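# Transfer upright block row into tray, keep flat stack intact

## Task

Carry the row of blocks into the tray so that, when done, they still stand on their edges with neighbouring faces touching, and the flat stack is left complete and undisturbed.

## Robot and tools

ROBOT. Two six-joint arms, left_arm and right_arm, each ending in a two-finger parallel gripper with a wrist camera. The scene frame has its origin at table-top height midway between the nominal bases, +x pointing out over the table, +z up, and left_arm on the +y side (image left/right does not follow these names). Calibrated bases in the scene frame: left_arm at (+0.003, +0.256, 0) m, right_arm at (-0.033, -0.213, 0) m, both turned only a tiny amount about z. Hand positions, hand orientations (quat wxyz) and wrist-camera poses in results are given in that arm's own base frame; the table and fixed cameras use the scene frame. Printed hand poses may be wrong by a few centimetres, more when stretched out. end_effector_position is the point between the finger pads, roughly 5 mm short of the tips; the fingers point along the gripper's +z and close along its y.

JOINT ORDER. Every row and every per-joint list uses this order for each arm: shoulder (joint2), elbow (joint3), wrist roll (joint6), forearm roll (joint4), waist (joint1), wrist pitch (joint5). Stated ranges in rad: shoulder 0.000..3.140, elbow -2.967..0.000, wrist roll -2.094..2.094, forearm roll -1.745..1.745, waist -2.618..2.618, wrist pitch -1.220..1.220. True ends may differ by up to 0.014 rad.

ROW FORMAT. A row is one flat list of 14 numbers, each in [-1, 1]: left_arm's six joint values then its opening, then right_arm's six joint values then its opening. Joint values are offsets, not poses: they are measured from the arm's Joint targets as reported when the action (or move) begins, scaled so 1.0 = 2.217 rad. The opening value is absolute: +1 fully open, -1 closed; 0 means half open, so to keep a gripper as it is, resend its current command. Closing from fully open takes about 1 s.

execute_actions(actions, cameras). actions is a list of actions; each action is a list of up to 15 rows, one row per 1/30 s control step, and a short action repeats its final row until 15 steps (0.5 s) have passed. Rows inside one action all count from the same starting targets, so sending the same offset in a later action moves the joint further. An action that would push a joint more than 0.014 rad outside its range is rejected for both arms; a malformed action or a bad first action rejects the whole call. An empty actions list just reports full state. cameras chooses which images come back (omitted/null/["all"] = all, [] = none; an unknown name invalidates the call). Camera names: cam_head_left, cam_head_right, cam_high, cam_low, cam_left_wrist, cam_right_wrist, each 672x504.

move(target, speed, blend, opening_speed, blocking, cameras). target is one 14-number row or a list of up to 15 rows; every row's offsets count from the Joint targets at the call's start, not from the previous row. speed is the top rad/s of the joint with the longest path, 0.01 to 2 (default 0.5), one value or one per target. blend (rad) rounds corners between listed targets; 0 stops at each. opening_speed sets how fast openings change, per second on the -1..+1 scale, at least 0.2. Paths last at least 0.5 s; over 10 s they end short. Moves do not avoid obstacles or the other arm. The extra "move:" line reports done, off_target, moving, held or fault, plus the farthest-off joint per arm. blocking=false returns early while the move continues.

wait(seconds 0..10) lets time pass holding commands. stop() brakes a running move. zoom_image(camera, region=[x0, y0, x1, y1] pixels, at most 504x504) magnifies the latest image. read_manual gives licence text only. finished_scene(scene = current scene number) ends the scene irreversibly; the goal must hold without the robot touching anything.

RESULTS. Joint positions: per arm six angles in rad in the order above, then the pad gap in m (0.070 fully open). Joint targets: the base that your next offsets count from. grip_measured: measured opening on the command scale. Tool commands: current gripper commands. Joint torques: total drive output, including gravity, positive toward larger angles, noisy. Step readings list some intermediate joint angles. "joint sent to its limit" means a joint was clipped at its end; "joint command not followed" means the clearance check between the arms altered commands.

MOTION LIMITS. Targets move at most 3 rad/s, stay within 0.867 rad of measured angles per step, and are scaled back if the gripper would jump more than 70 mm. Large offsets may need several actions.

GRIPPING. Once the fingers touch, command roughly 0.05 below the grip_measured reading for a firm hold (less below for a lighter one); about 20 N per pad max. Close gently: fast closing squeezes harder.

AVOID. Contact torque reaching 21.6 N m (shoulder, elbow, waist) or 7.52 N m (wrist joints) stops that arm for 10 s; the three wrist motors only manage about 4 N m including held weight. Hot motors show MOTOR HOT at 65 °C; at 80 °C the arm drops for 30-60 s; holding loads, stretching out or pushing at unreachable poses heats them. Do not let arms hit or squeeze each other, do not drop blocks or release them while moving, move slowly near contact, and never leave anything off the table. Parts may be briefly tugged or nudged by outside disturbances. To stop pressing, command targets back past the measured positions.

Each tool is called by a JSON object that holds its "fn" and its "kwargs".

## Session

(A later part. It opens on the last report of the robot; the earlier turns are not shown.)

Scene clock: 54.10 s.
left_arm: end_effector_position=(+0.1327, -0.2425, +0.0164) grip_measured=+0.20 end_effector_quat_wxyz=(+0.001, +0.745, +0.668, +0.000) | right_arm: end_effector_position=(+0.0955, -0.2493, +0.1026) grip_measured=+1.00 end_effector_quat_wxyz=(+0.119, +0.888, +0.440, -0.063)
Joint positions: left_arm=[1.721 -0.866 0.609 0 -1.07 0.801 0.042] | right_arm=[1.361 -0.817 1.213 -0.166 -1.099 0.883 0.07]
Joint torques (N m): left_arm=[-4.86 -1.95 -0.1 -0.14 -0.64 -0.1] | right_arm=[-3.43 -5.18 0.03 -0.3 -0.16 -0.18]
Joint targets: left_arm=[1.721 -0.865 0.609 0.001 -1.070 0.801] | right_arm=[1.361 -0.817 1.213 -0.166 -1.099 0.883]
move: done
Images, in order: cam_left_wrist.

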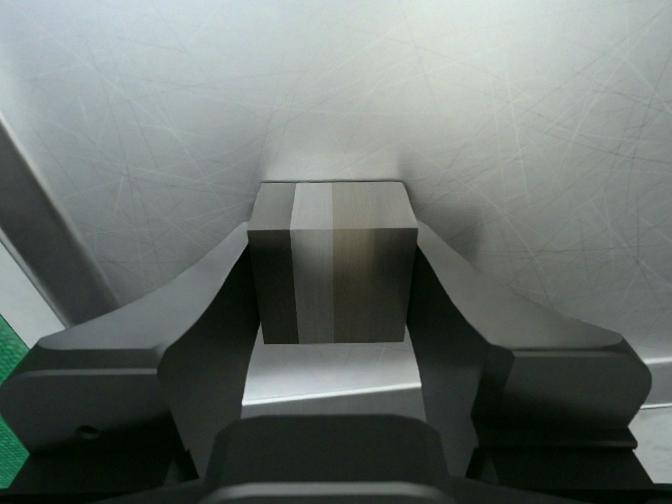

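{"fn": "move", "kwargs": {"target": [0,0,0,0,0,0,0.486,0,0,0,0,0,0,1], "opening_speed": 0.4, "cameras": []}}

{"fn": "move", "kwargs": {"target": [[-0.0677,-0.0866,0,0,0,0.1552,0.486,0,0,0,0,0,0,1],[-0.1192,-0.0304,-0.8142,0,0.7009,0.1502,0.486,0,0,0,0,0,0,1]], "speed": [0.25,0.9], "blend": 0.05}}

Scene clock: 56.00 s.
move: done

Scene clock: 59.83 s.
left_arm: end_effector_position=(+0.2146, +0.1129, +0.0997) grip_measured=+0.49 end_effector_quat_wxyz=(+0.001, +0.745, -0.668, +0.000) | right_arm: end_effector_position=(+0.0955, -0.2493, +0.1026) grip_measured=+1.00 end_effector_quat_wxyz=(+0.119, +0.888, +0.440, -0.063)
Joint positions: left_arm=[1.458 -0.933 -1.195 0 0.484 1.134 0.052] | right_arm=[1.361 -0.817 1.213 -0.166 -1.099 0.883 0.07]
Joint torques (N m): left_arm=[-3.82 -2.04 0.09 -0.12 -0.63 -0.09] | right_arm=[-3.4 -4.94 0.01 -0.31 -0.4 -0.16]
Joint targets: left_arm=[1.457 -0.932 -1.196 0.001 0.484 1.134] | right_arm=[1.361 -0.817 1.213 -0.166 -1.099 0.883]
move: done

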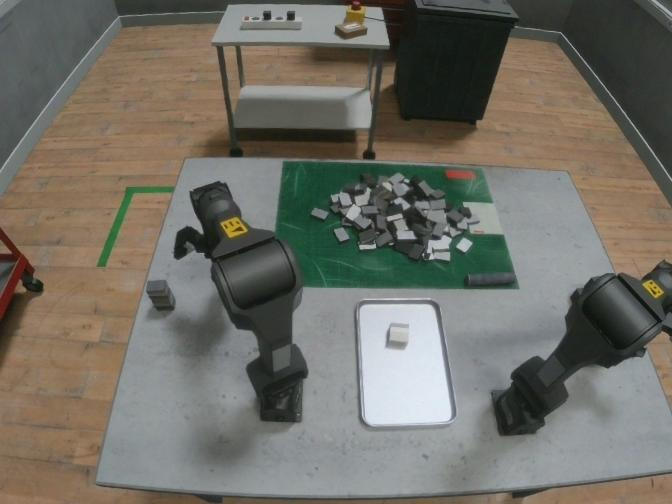

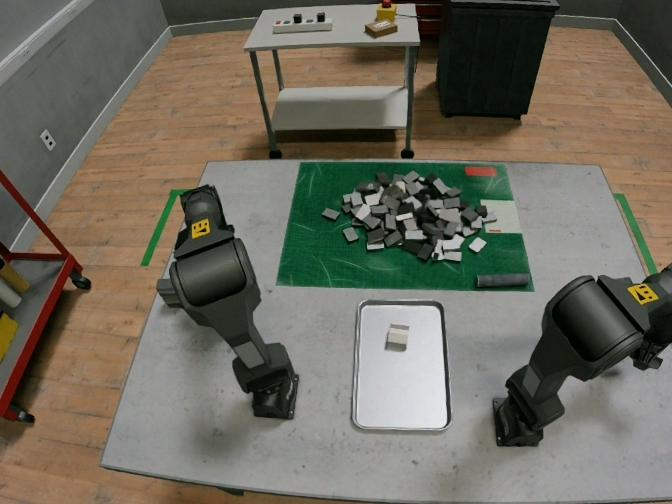

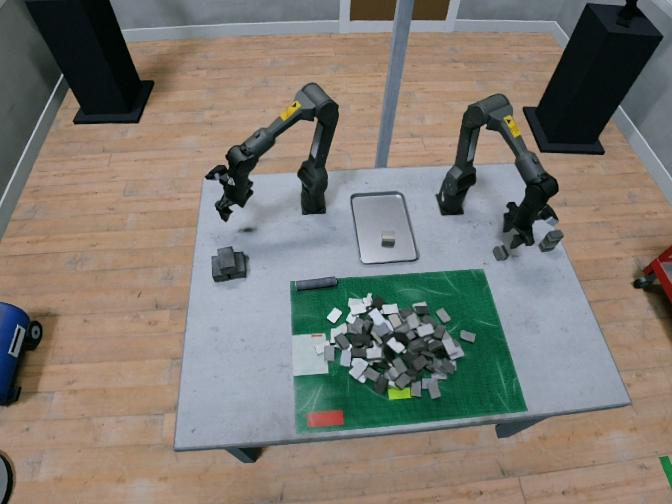

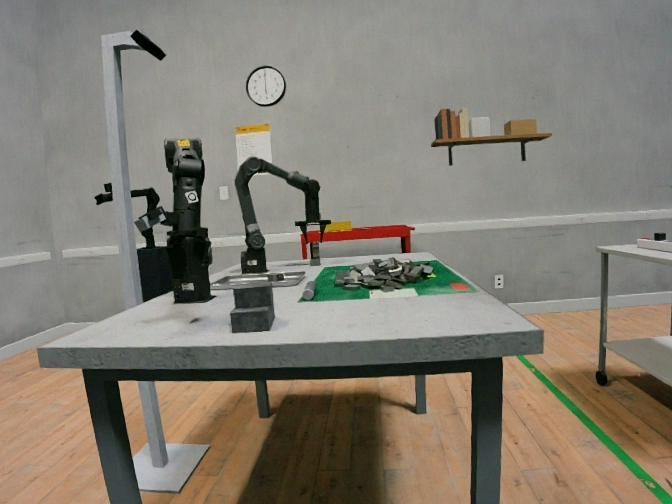

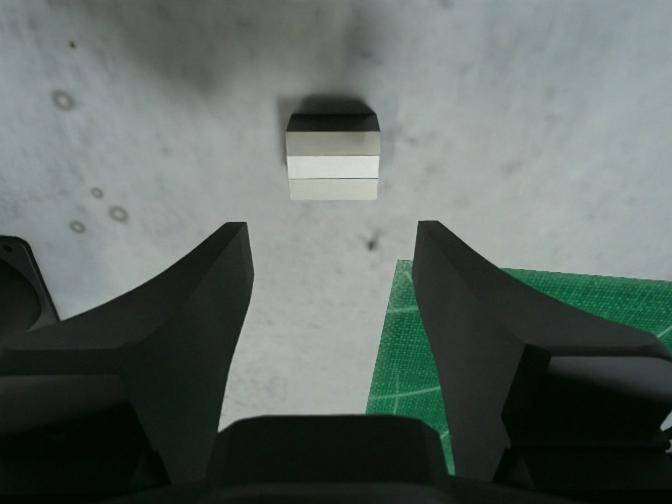

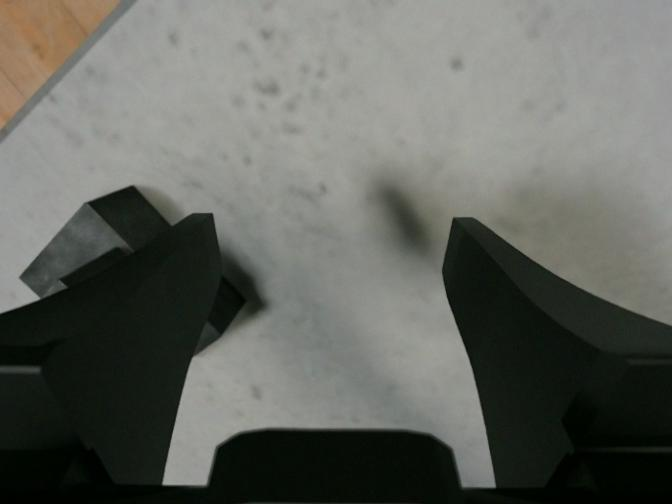

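{"fn": "move", "kwargs": {"target": [[0.0286,0.0483,0,0,0,-0.0776,0.486,0,0,0,0,0,0,1],[0.0767,0.0929,0,0,0,-0.17,0.486,0,0,0,0,0,0,1],[0.0767,0.0929,0,0,0,-0.17,0.08,0,0,0,0,0,0,1]], "speed": [0.3,0.15,0.15], "blend": [0.05,0,0], "opening_speed": 0.4, "cameras": ["cam_left_wrist"]}}

Scene clock: 64.03 s.
left_arm: end_effector_position=(+0.2145, +0.1129, +0.0136) grip_measured=+0.16 end_effector_quat_wxyz=(+0.000, +0.745, -0.668, +0.000) | right_arm: end_effector_position=(+0.0955, -0.2493, +0.1026) grip_measured=+1.00 end_effector_quat_wxyz=(+0.119, +0.888, +0.440, -0.063)
Joint positions: left_arm=[1.628 -0.726 -1.195 0 0.484 0.757 0.041] | right_arm=[1.361 -0.817 1.213 -0.166 -1.099 0.883 0.07]
Joint torques (N m): left_arm=[-4.35 -2.27 -0.1 -0.09 -0.02 0.13] | right_arm=[-3.42 -5.15 0 -0.3 -0.23 -0.18]
Joint targets: left_arm=[1.627 -0.726 -1.196 0.001 0.484 0.757] | right_arm=[1.361 -0.817 1.213 -0.166 -1.099 0.883]
move: done
Images, in order: cam_left_wrist.

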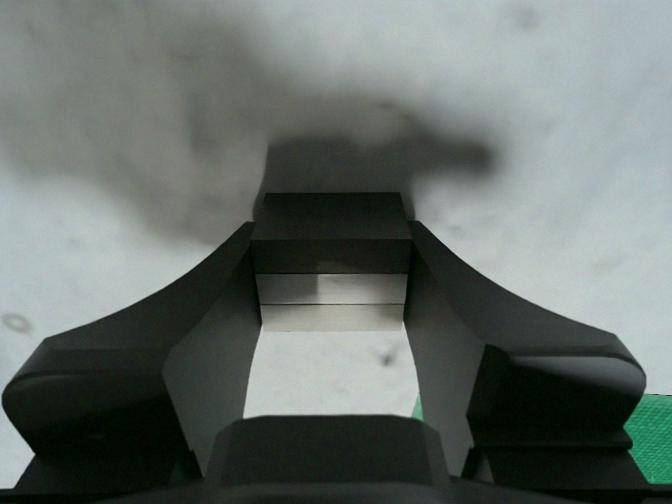

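{"fn": "move", "kwargs": {"target": [[-0.0767,-0.0929,0,0,0,0.17,0.08,0,0,0,0,0,0,1],[-0.061,-0.1099,0.0381,-0.0005,-0.7684,0.171,0.08,0,0,0,0,0,0,1],[-0.0328,-0.0622,0.0381,-0.0005,-0.7684,0.0952,0.08,0,0,0,0,0,0,1]], "speed": [0.2,0.6,0.3], "blend": [0.03,0.03,0], "cameras": ["cam_left_wrist","cam_head_right"]}}

{"fn": "zoom_image", "kwargs": {"camera": "cam_left_wrist", "region": [180, 0, 480, 360]}}

Scene clock: 70.83 s.
left_arm: end_effector_position=(+0.0867, -0.2371, +0.0595) grip_measured=+0.16 end_effector_quat_wxyz=(-0.001, +0.054, +0.999, +0.001) | right_arm: end_effector_position=(+0.0955, -0.2493, +0.1026) grip_measured=+1.00 end_effector_quat_wxyz=(+0.119, +0.888, +0.440, -0.063)
Joint positions: left_arm=[1.556 -0.863 -1.111 -0.001 -1.22 0.967 0.041] | right_arm=[1.361 -0.817 1.213 -0.166 -1.099 0.883 0.07]
Joint torques (N m): left_arm=[-4.88 -2.86 0 0.01 0.02 0.25] | right_arm=[-3.28 -5.09 0.04 -0.32 0.01 -0.16]
Joint targets: left_arm=[1.555 -0.864 -1.111 -0.001 -1.219 0.968] | right_arm=[1.361 -0.817 1.213 -0.166 -1.099 0.883]
move: done
Images, in order: cam_head_right, cam_left_wrist.

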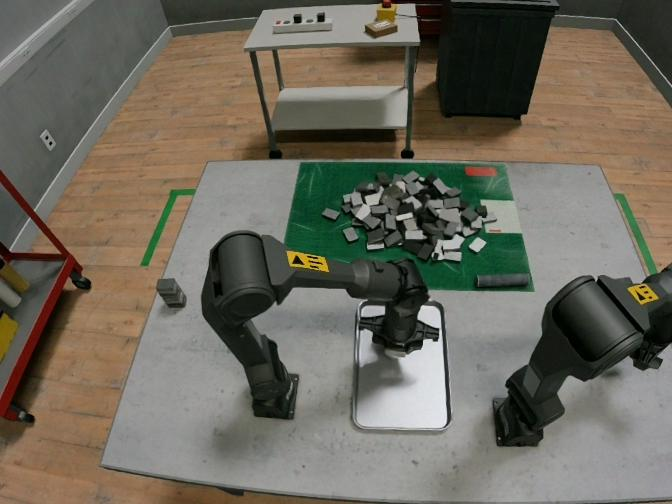

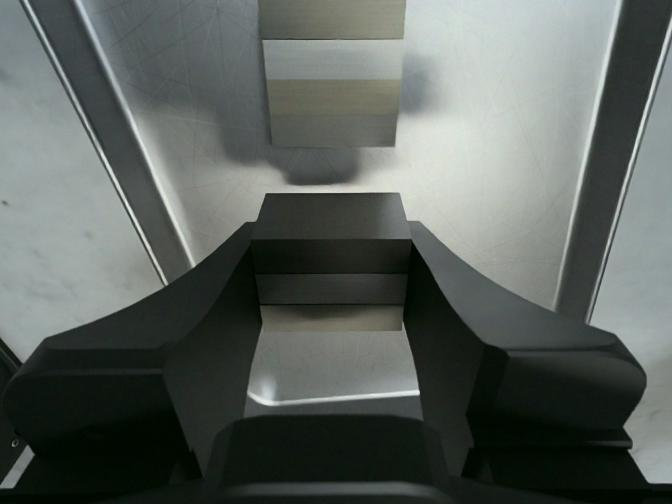

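Scaled by 1.400.

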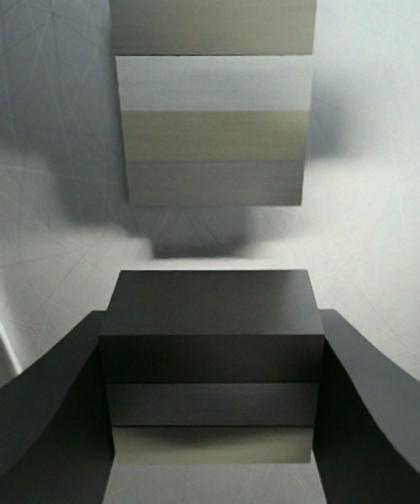

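{"fn": "move", "kwargs": {"target": [[0.0423,0.0408,0,0,0,-0.0834,0.08,0,0,0,0,0,0,1],[0.0499,0.0316,0.0159,0,0.0159,-0.0821,0.08,0,0,0,0,0,0,1]], "speed": [0.12,0.025], "cameras": ["cam_left_wrist","cam_head_right"]}}

{"fn": "zoom_image", "kwargs": {"camera": "cam_left_wrist", "region": [180, 0, 480, 360]}}

Scene clock: 75.07 s.
left_arm: end_effector_position=(+0.0971, -0.2393, +0.0173) grip_measured=+0.16 end_effector_quat_wxyz=(+0.000, +0.054, +0.999, -0.001) | right_arm: end_effector_position=(+0.0955, -0.2493, +0.1026) grip_measured=+1.00 end_effector_quat_wxyz=(+0.119, +0.888, +0.440, -0.063)
Joint positions: left_arm=[1.665 -0.794 -1.076 -0.001 -1.185 0.786 0.041] | right_arm=[1.361 -0.817 1.213 -0.166 -1.099 0.883 0.07]
Joint torques (N m): left_arm=[-4.38 -2.73 0.05 0.12 0.18 -0.25] | right_arm=[-3.12 -5.44 -0.01 -0.35 -0.04 -0.18]
Joint targets: left_arm=[1.665 -0.794 -1.076 -0.001 -1.184 0.786] | right_arm=[1.361 -0.817 1.213 -0.166 -1.099 0.883]
move: done
Images, in order: cam_head_right, cam_left_wrist.

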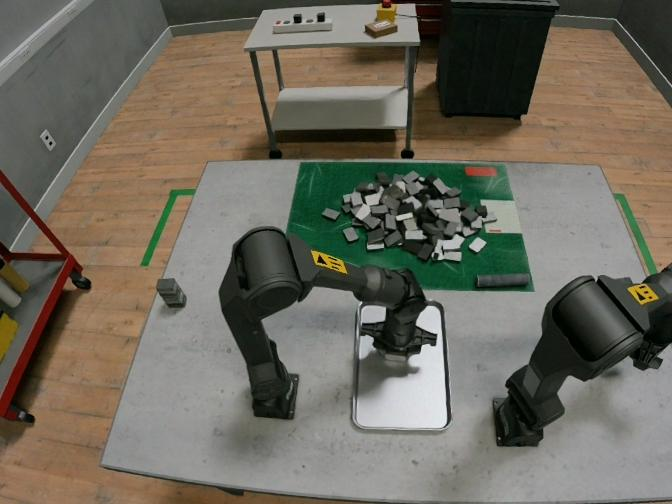

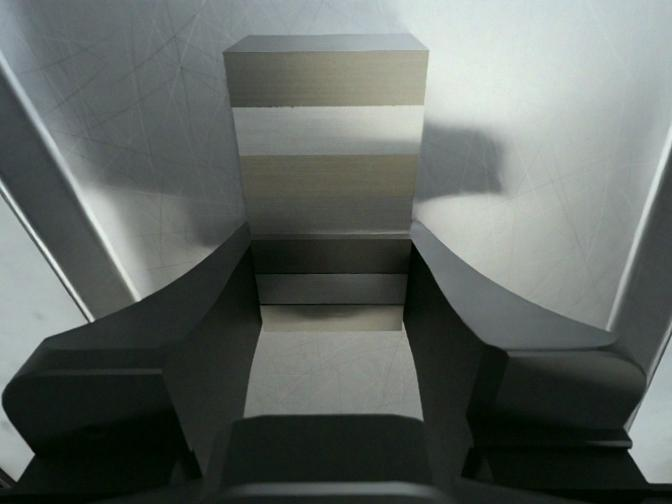

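Scaled by 1.400.

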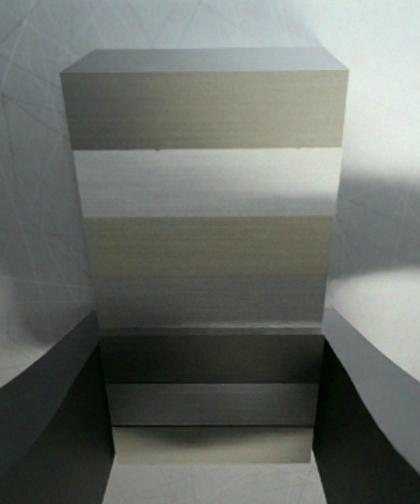

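{"fn": "move", "kwargs": {"target": [[0.0013,0.0009,0,0,0,-0.0023,0.08,0,0,0,0,0,0,1],[0.0022,-0.0001,0.0018,0,0.0018,-0.0023,0.08,0,0,0,0,0,0,1]], "speed": [0.03,0.02], "cameras": ["cam_left_wrist"]}}

{"fn": "zoom_image", "kwargs": {"camera": "cam_left_wrist", "region": [220, 180, 440, 340]}}

Scene clock: 76.77 s.
left_arm: end_effector_position=(+0.0983, -0.2396, +0.0160) grip_measured=+0.16 end_effector_quat_wxyz=(+0.000, +0.054, +0.999, -0.001) | right_arm: end_effector_position=(+0.0955, -0.2493, +0.1026) grip_measured=+1.00 end_effector_quat_wxyz=(+0.119, +0.888, +0.440, -0.063)
Joint positions: left_arm=[1.67 -0.794 -1.072 -0.001 -1.181 0.781 0.041] | right_arm=[1.361 -0.817 1.213 -0.166 -1.099 0.883 0.07]
Joint torques (N m): left_arm=[-4.22 -2.59 0.1 0.14 0.47 0.02] | right_arm=[-3.41 -4.87 -0.02 -0.32 -0.23 -0.14]
Joint targets: left_arm=[1.670 -0.794 -1.072 -0.001 -1.180 0.781] | right_arm=[1.361 -0.817 1.213 -0.166 -1.099 0.883]
move: done
Images, in order: cam_left_wrist.

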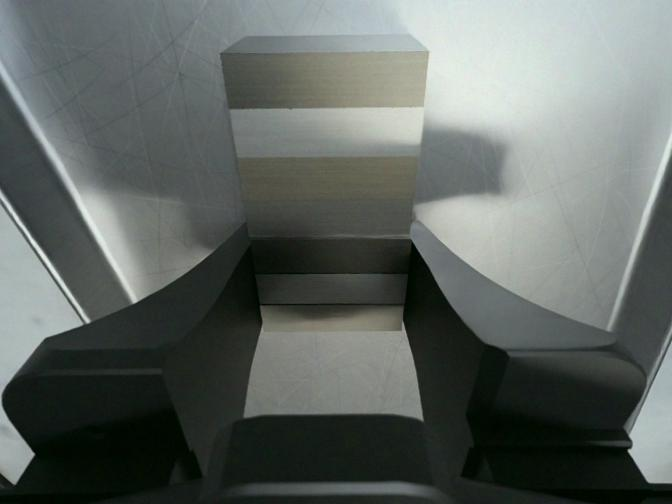

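Scaled by 2.291.

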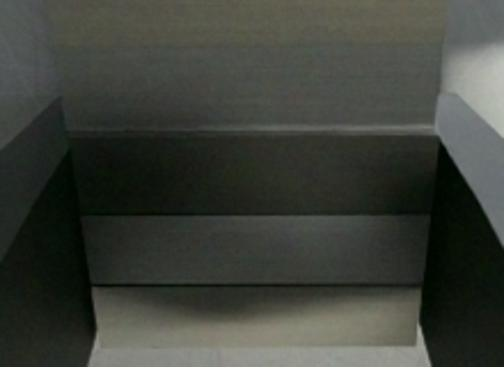

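{"fn": "move", "kwargs": {"target": [0.0009,0.0006,0,0,0,-0.0015,0.08,0,0,0,0,0,0,1], "speed": 0.03, "cameras": ["cam_left_wrist"]}}

{"fn": "zoom_image", "kwargs": {"camera": "cam_left_wrist", "region": [220, 180, 440, 340]}}

Scene clock: 78.07 s.
left_arm: end_effector_position=(+0.0985, -0.2400, +0.0156) grip_measured=+0.16 end_effector_quat_wxyz=(+0.000, +0.054, +0.999, -0.001) | right_arm: end_effector_position=(+0.0955, -0.2493, +0.1026) grip_measured=+1.00 end_effector_quat_wxyz=(+0.119, +0.888, +0.440, -0.063)
Joint positions: left_arm=[1.672 -0.794 -1.072 -0.001 -1.181 0.778 0.041] | right_arm=[1.361 -0.817 1.213 -0.166 -1.099 0.883 0.07]
Joint torques (N m): left_arm=[-4.3 -1.87 0.1 0.12 0.18 -0.38] | right_arm=[-3.27 -5.44 -0.04 -0.35 -0.15 -0.19]
Joint targets: left_arm=[1.672 -0.793 -1.072 -0.001 -1.180 0.778] | right_arm=[1.361 -0.817 1.213 -0.166 -1.099 0.883]
move: done
Images, in order: cam_left_wrist.

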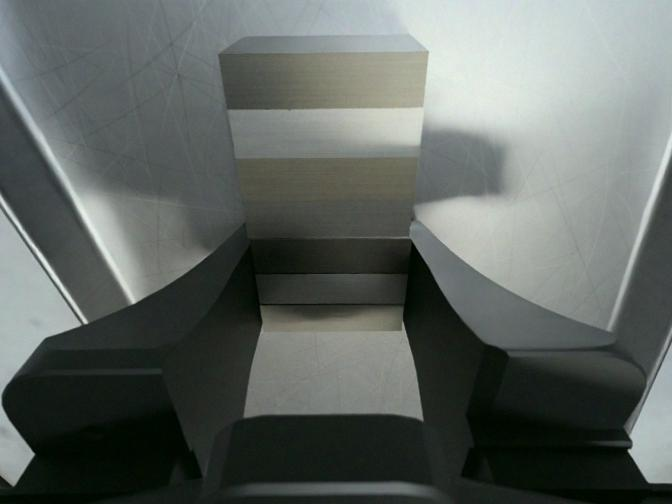

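Scaled by 2.291.

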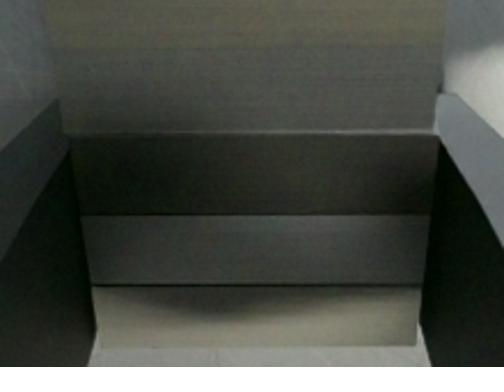

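{"fn": "move", "kwargs": {"target": [0,0,0,0,0,0,0.486,0,0,0,0,0,0,1], "opening_speed": 0.4, "cameras": []}}

{"fn": "move", "kwargs": {"target": [-0.0735,-0.0866,0,0,0,0.1606,0.486,0,0,0,0,0,0,1], "speed": 0.25, "cameras": ["cam_left_wrist","cam_head_left"]}}

{"fn": "zoom_image", "kwargs": {"camera": "cam_left_wrist", "region": [230, 0, 440, 220]}}

Scene clock: 79.67 s.
move: done

Scene clock: 81.40 s.
left_arm: end_effector_position=(+0.0980, -0.2384, +0.0998) grip_measured=+0.49 end_effector_quat_wxyz=(+0.000, +0.054, +0.999, -0.001) | right_arm: end_effector_position=(+0.0955, -0.2493, +0.1026) grip_measured=+1.00 end_effector_quat_wxyz=(+0.119, +0.888, +0.440, -0.063)
Joint positions: left_arm=[1.508 -0.986 -1.072 0 -1.181 1.135 0.052] | right_arm=[1.361 -0.817 1.213 -0.166 -1.099 0.883 0.07]
Joint torques (N m): left_arm=[-3.25 -2.07 0.08 -0.1 -0.69 -0.11] | right_arm=[-3.3 -5.24 0.02 -0.37 -0.19 -0.17]
Joint targets: left_arm=[1.509 -0.985 -1.072 -0.001 -1.180 1.134] | right_arm=[1.361 -0.817 1.213 -0.166 -1.099 0.883]
move: done
Images, in order: cam_head_left, cam_left_wrist.

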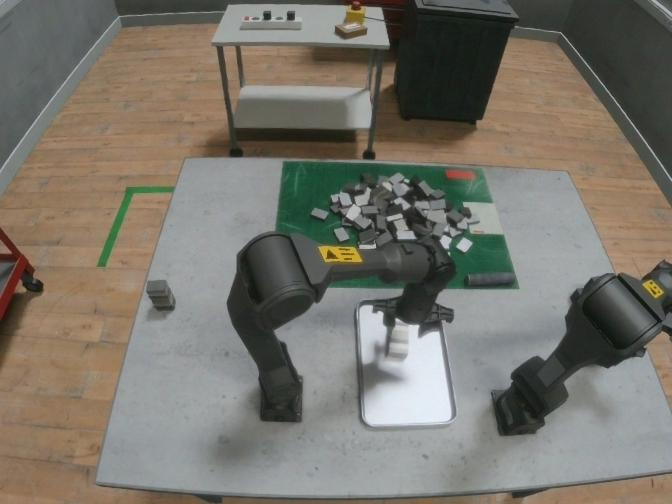

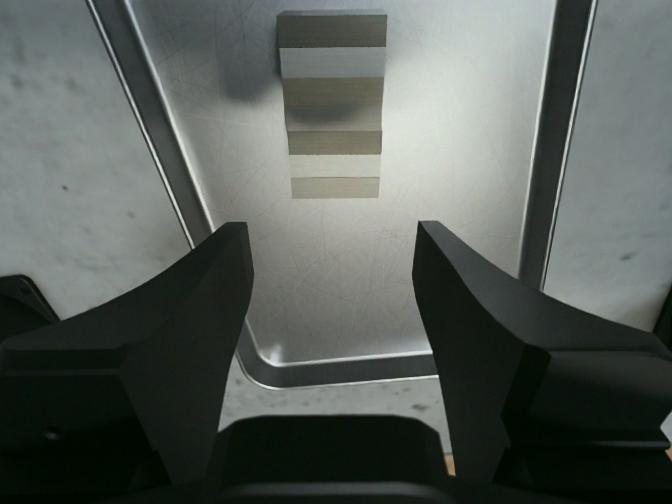

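Scaled by 2.291.

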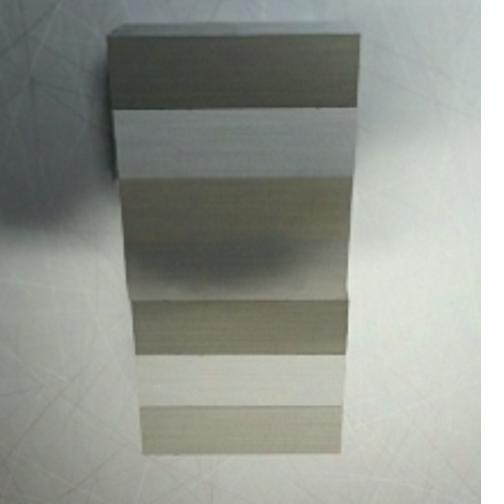

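{"fn": "move", "kwargs": {"target": [0,0,0,0,0.53,0,0.486,0,0,0,0,0,0,1], "speed": 0.8, "cameras": ["cam_head_left","cam_head_right","cam_high"]}}

{"fn": "zoom_image", "kwargs": {"camera": "cam_head_left", "region": [350, 290, 460, 400]}}

{"fn": "finished_scene", "kwargs": {"scene": 2}}

Scene clock: 83.73 s.
left_arm: end_effector_position=(+0.2576, -0.0016, +0.0993) grip_measured=+0.49 end_effector_quat_wxyz=(+0.000, -0.509, +0.861, +0.000) | right_arm: end_effector_position=(+0.0955, -0.2493, +0.1026) grip_measured=+1.00 end_effector_quat_wxyz=(+0.119, +0.888, +0.440, -0.063)
Joint positions: left_arm=[1.509 -0.985 -1.072 -0.001 -0.005 1.134 0.052] | right_arm=[1.361 -0.817 1.213 -0.166 -1.099 0.883 0.07]
Joint torques (N m): left_arm=[-3.45 -1.99 0.06 -0.12 -0.65 0.02] | right_arm=[-3.58 -5.09 0.02 -0.35 -0.23 -0.18]
Joint targets: left_arm=[1.509 -0.985 -1.072 -0.001 -0.005 1.134] | right_arm=[1.361 -0.817 1.213 -0.166 -1.099 0.883]
move: done
Images, in order: cam_head_left, cam_head_right, cam_high.

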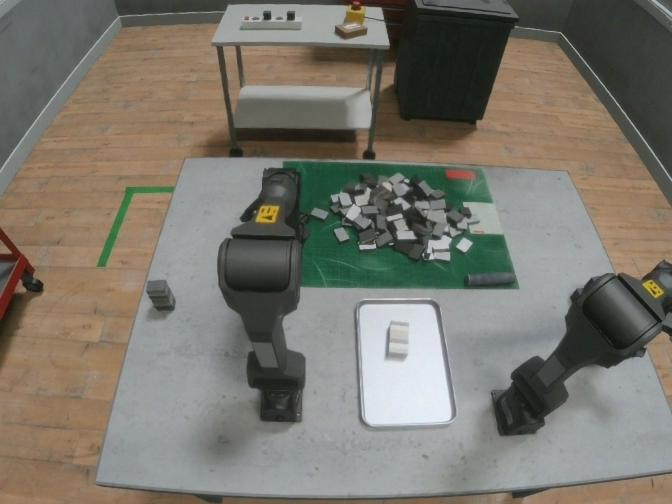

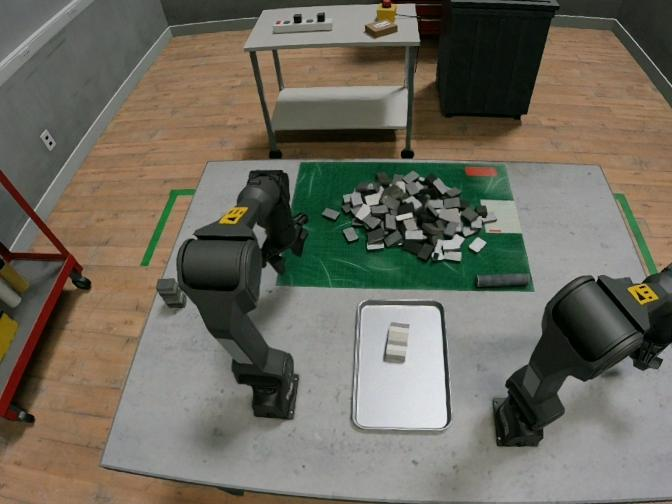

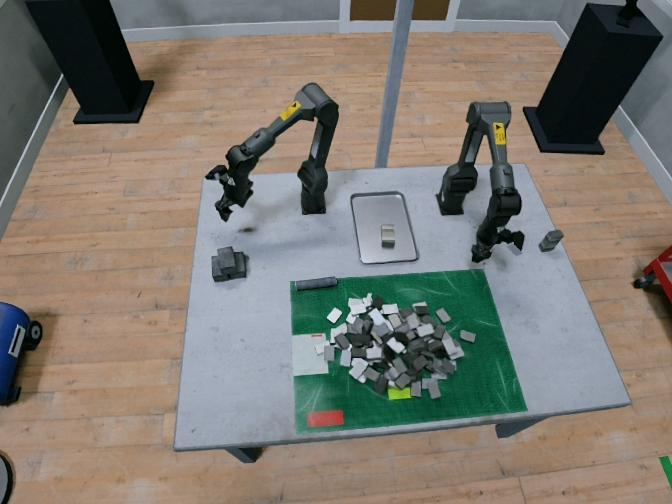

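Scaled by 4.582.

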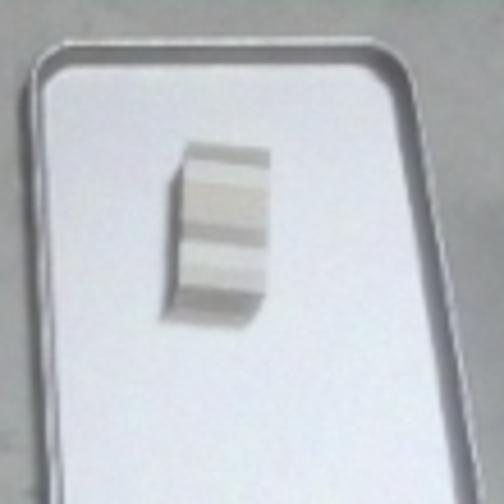

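The scene is finished: the task was done.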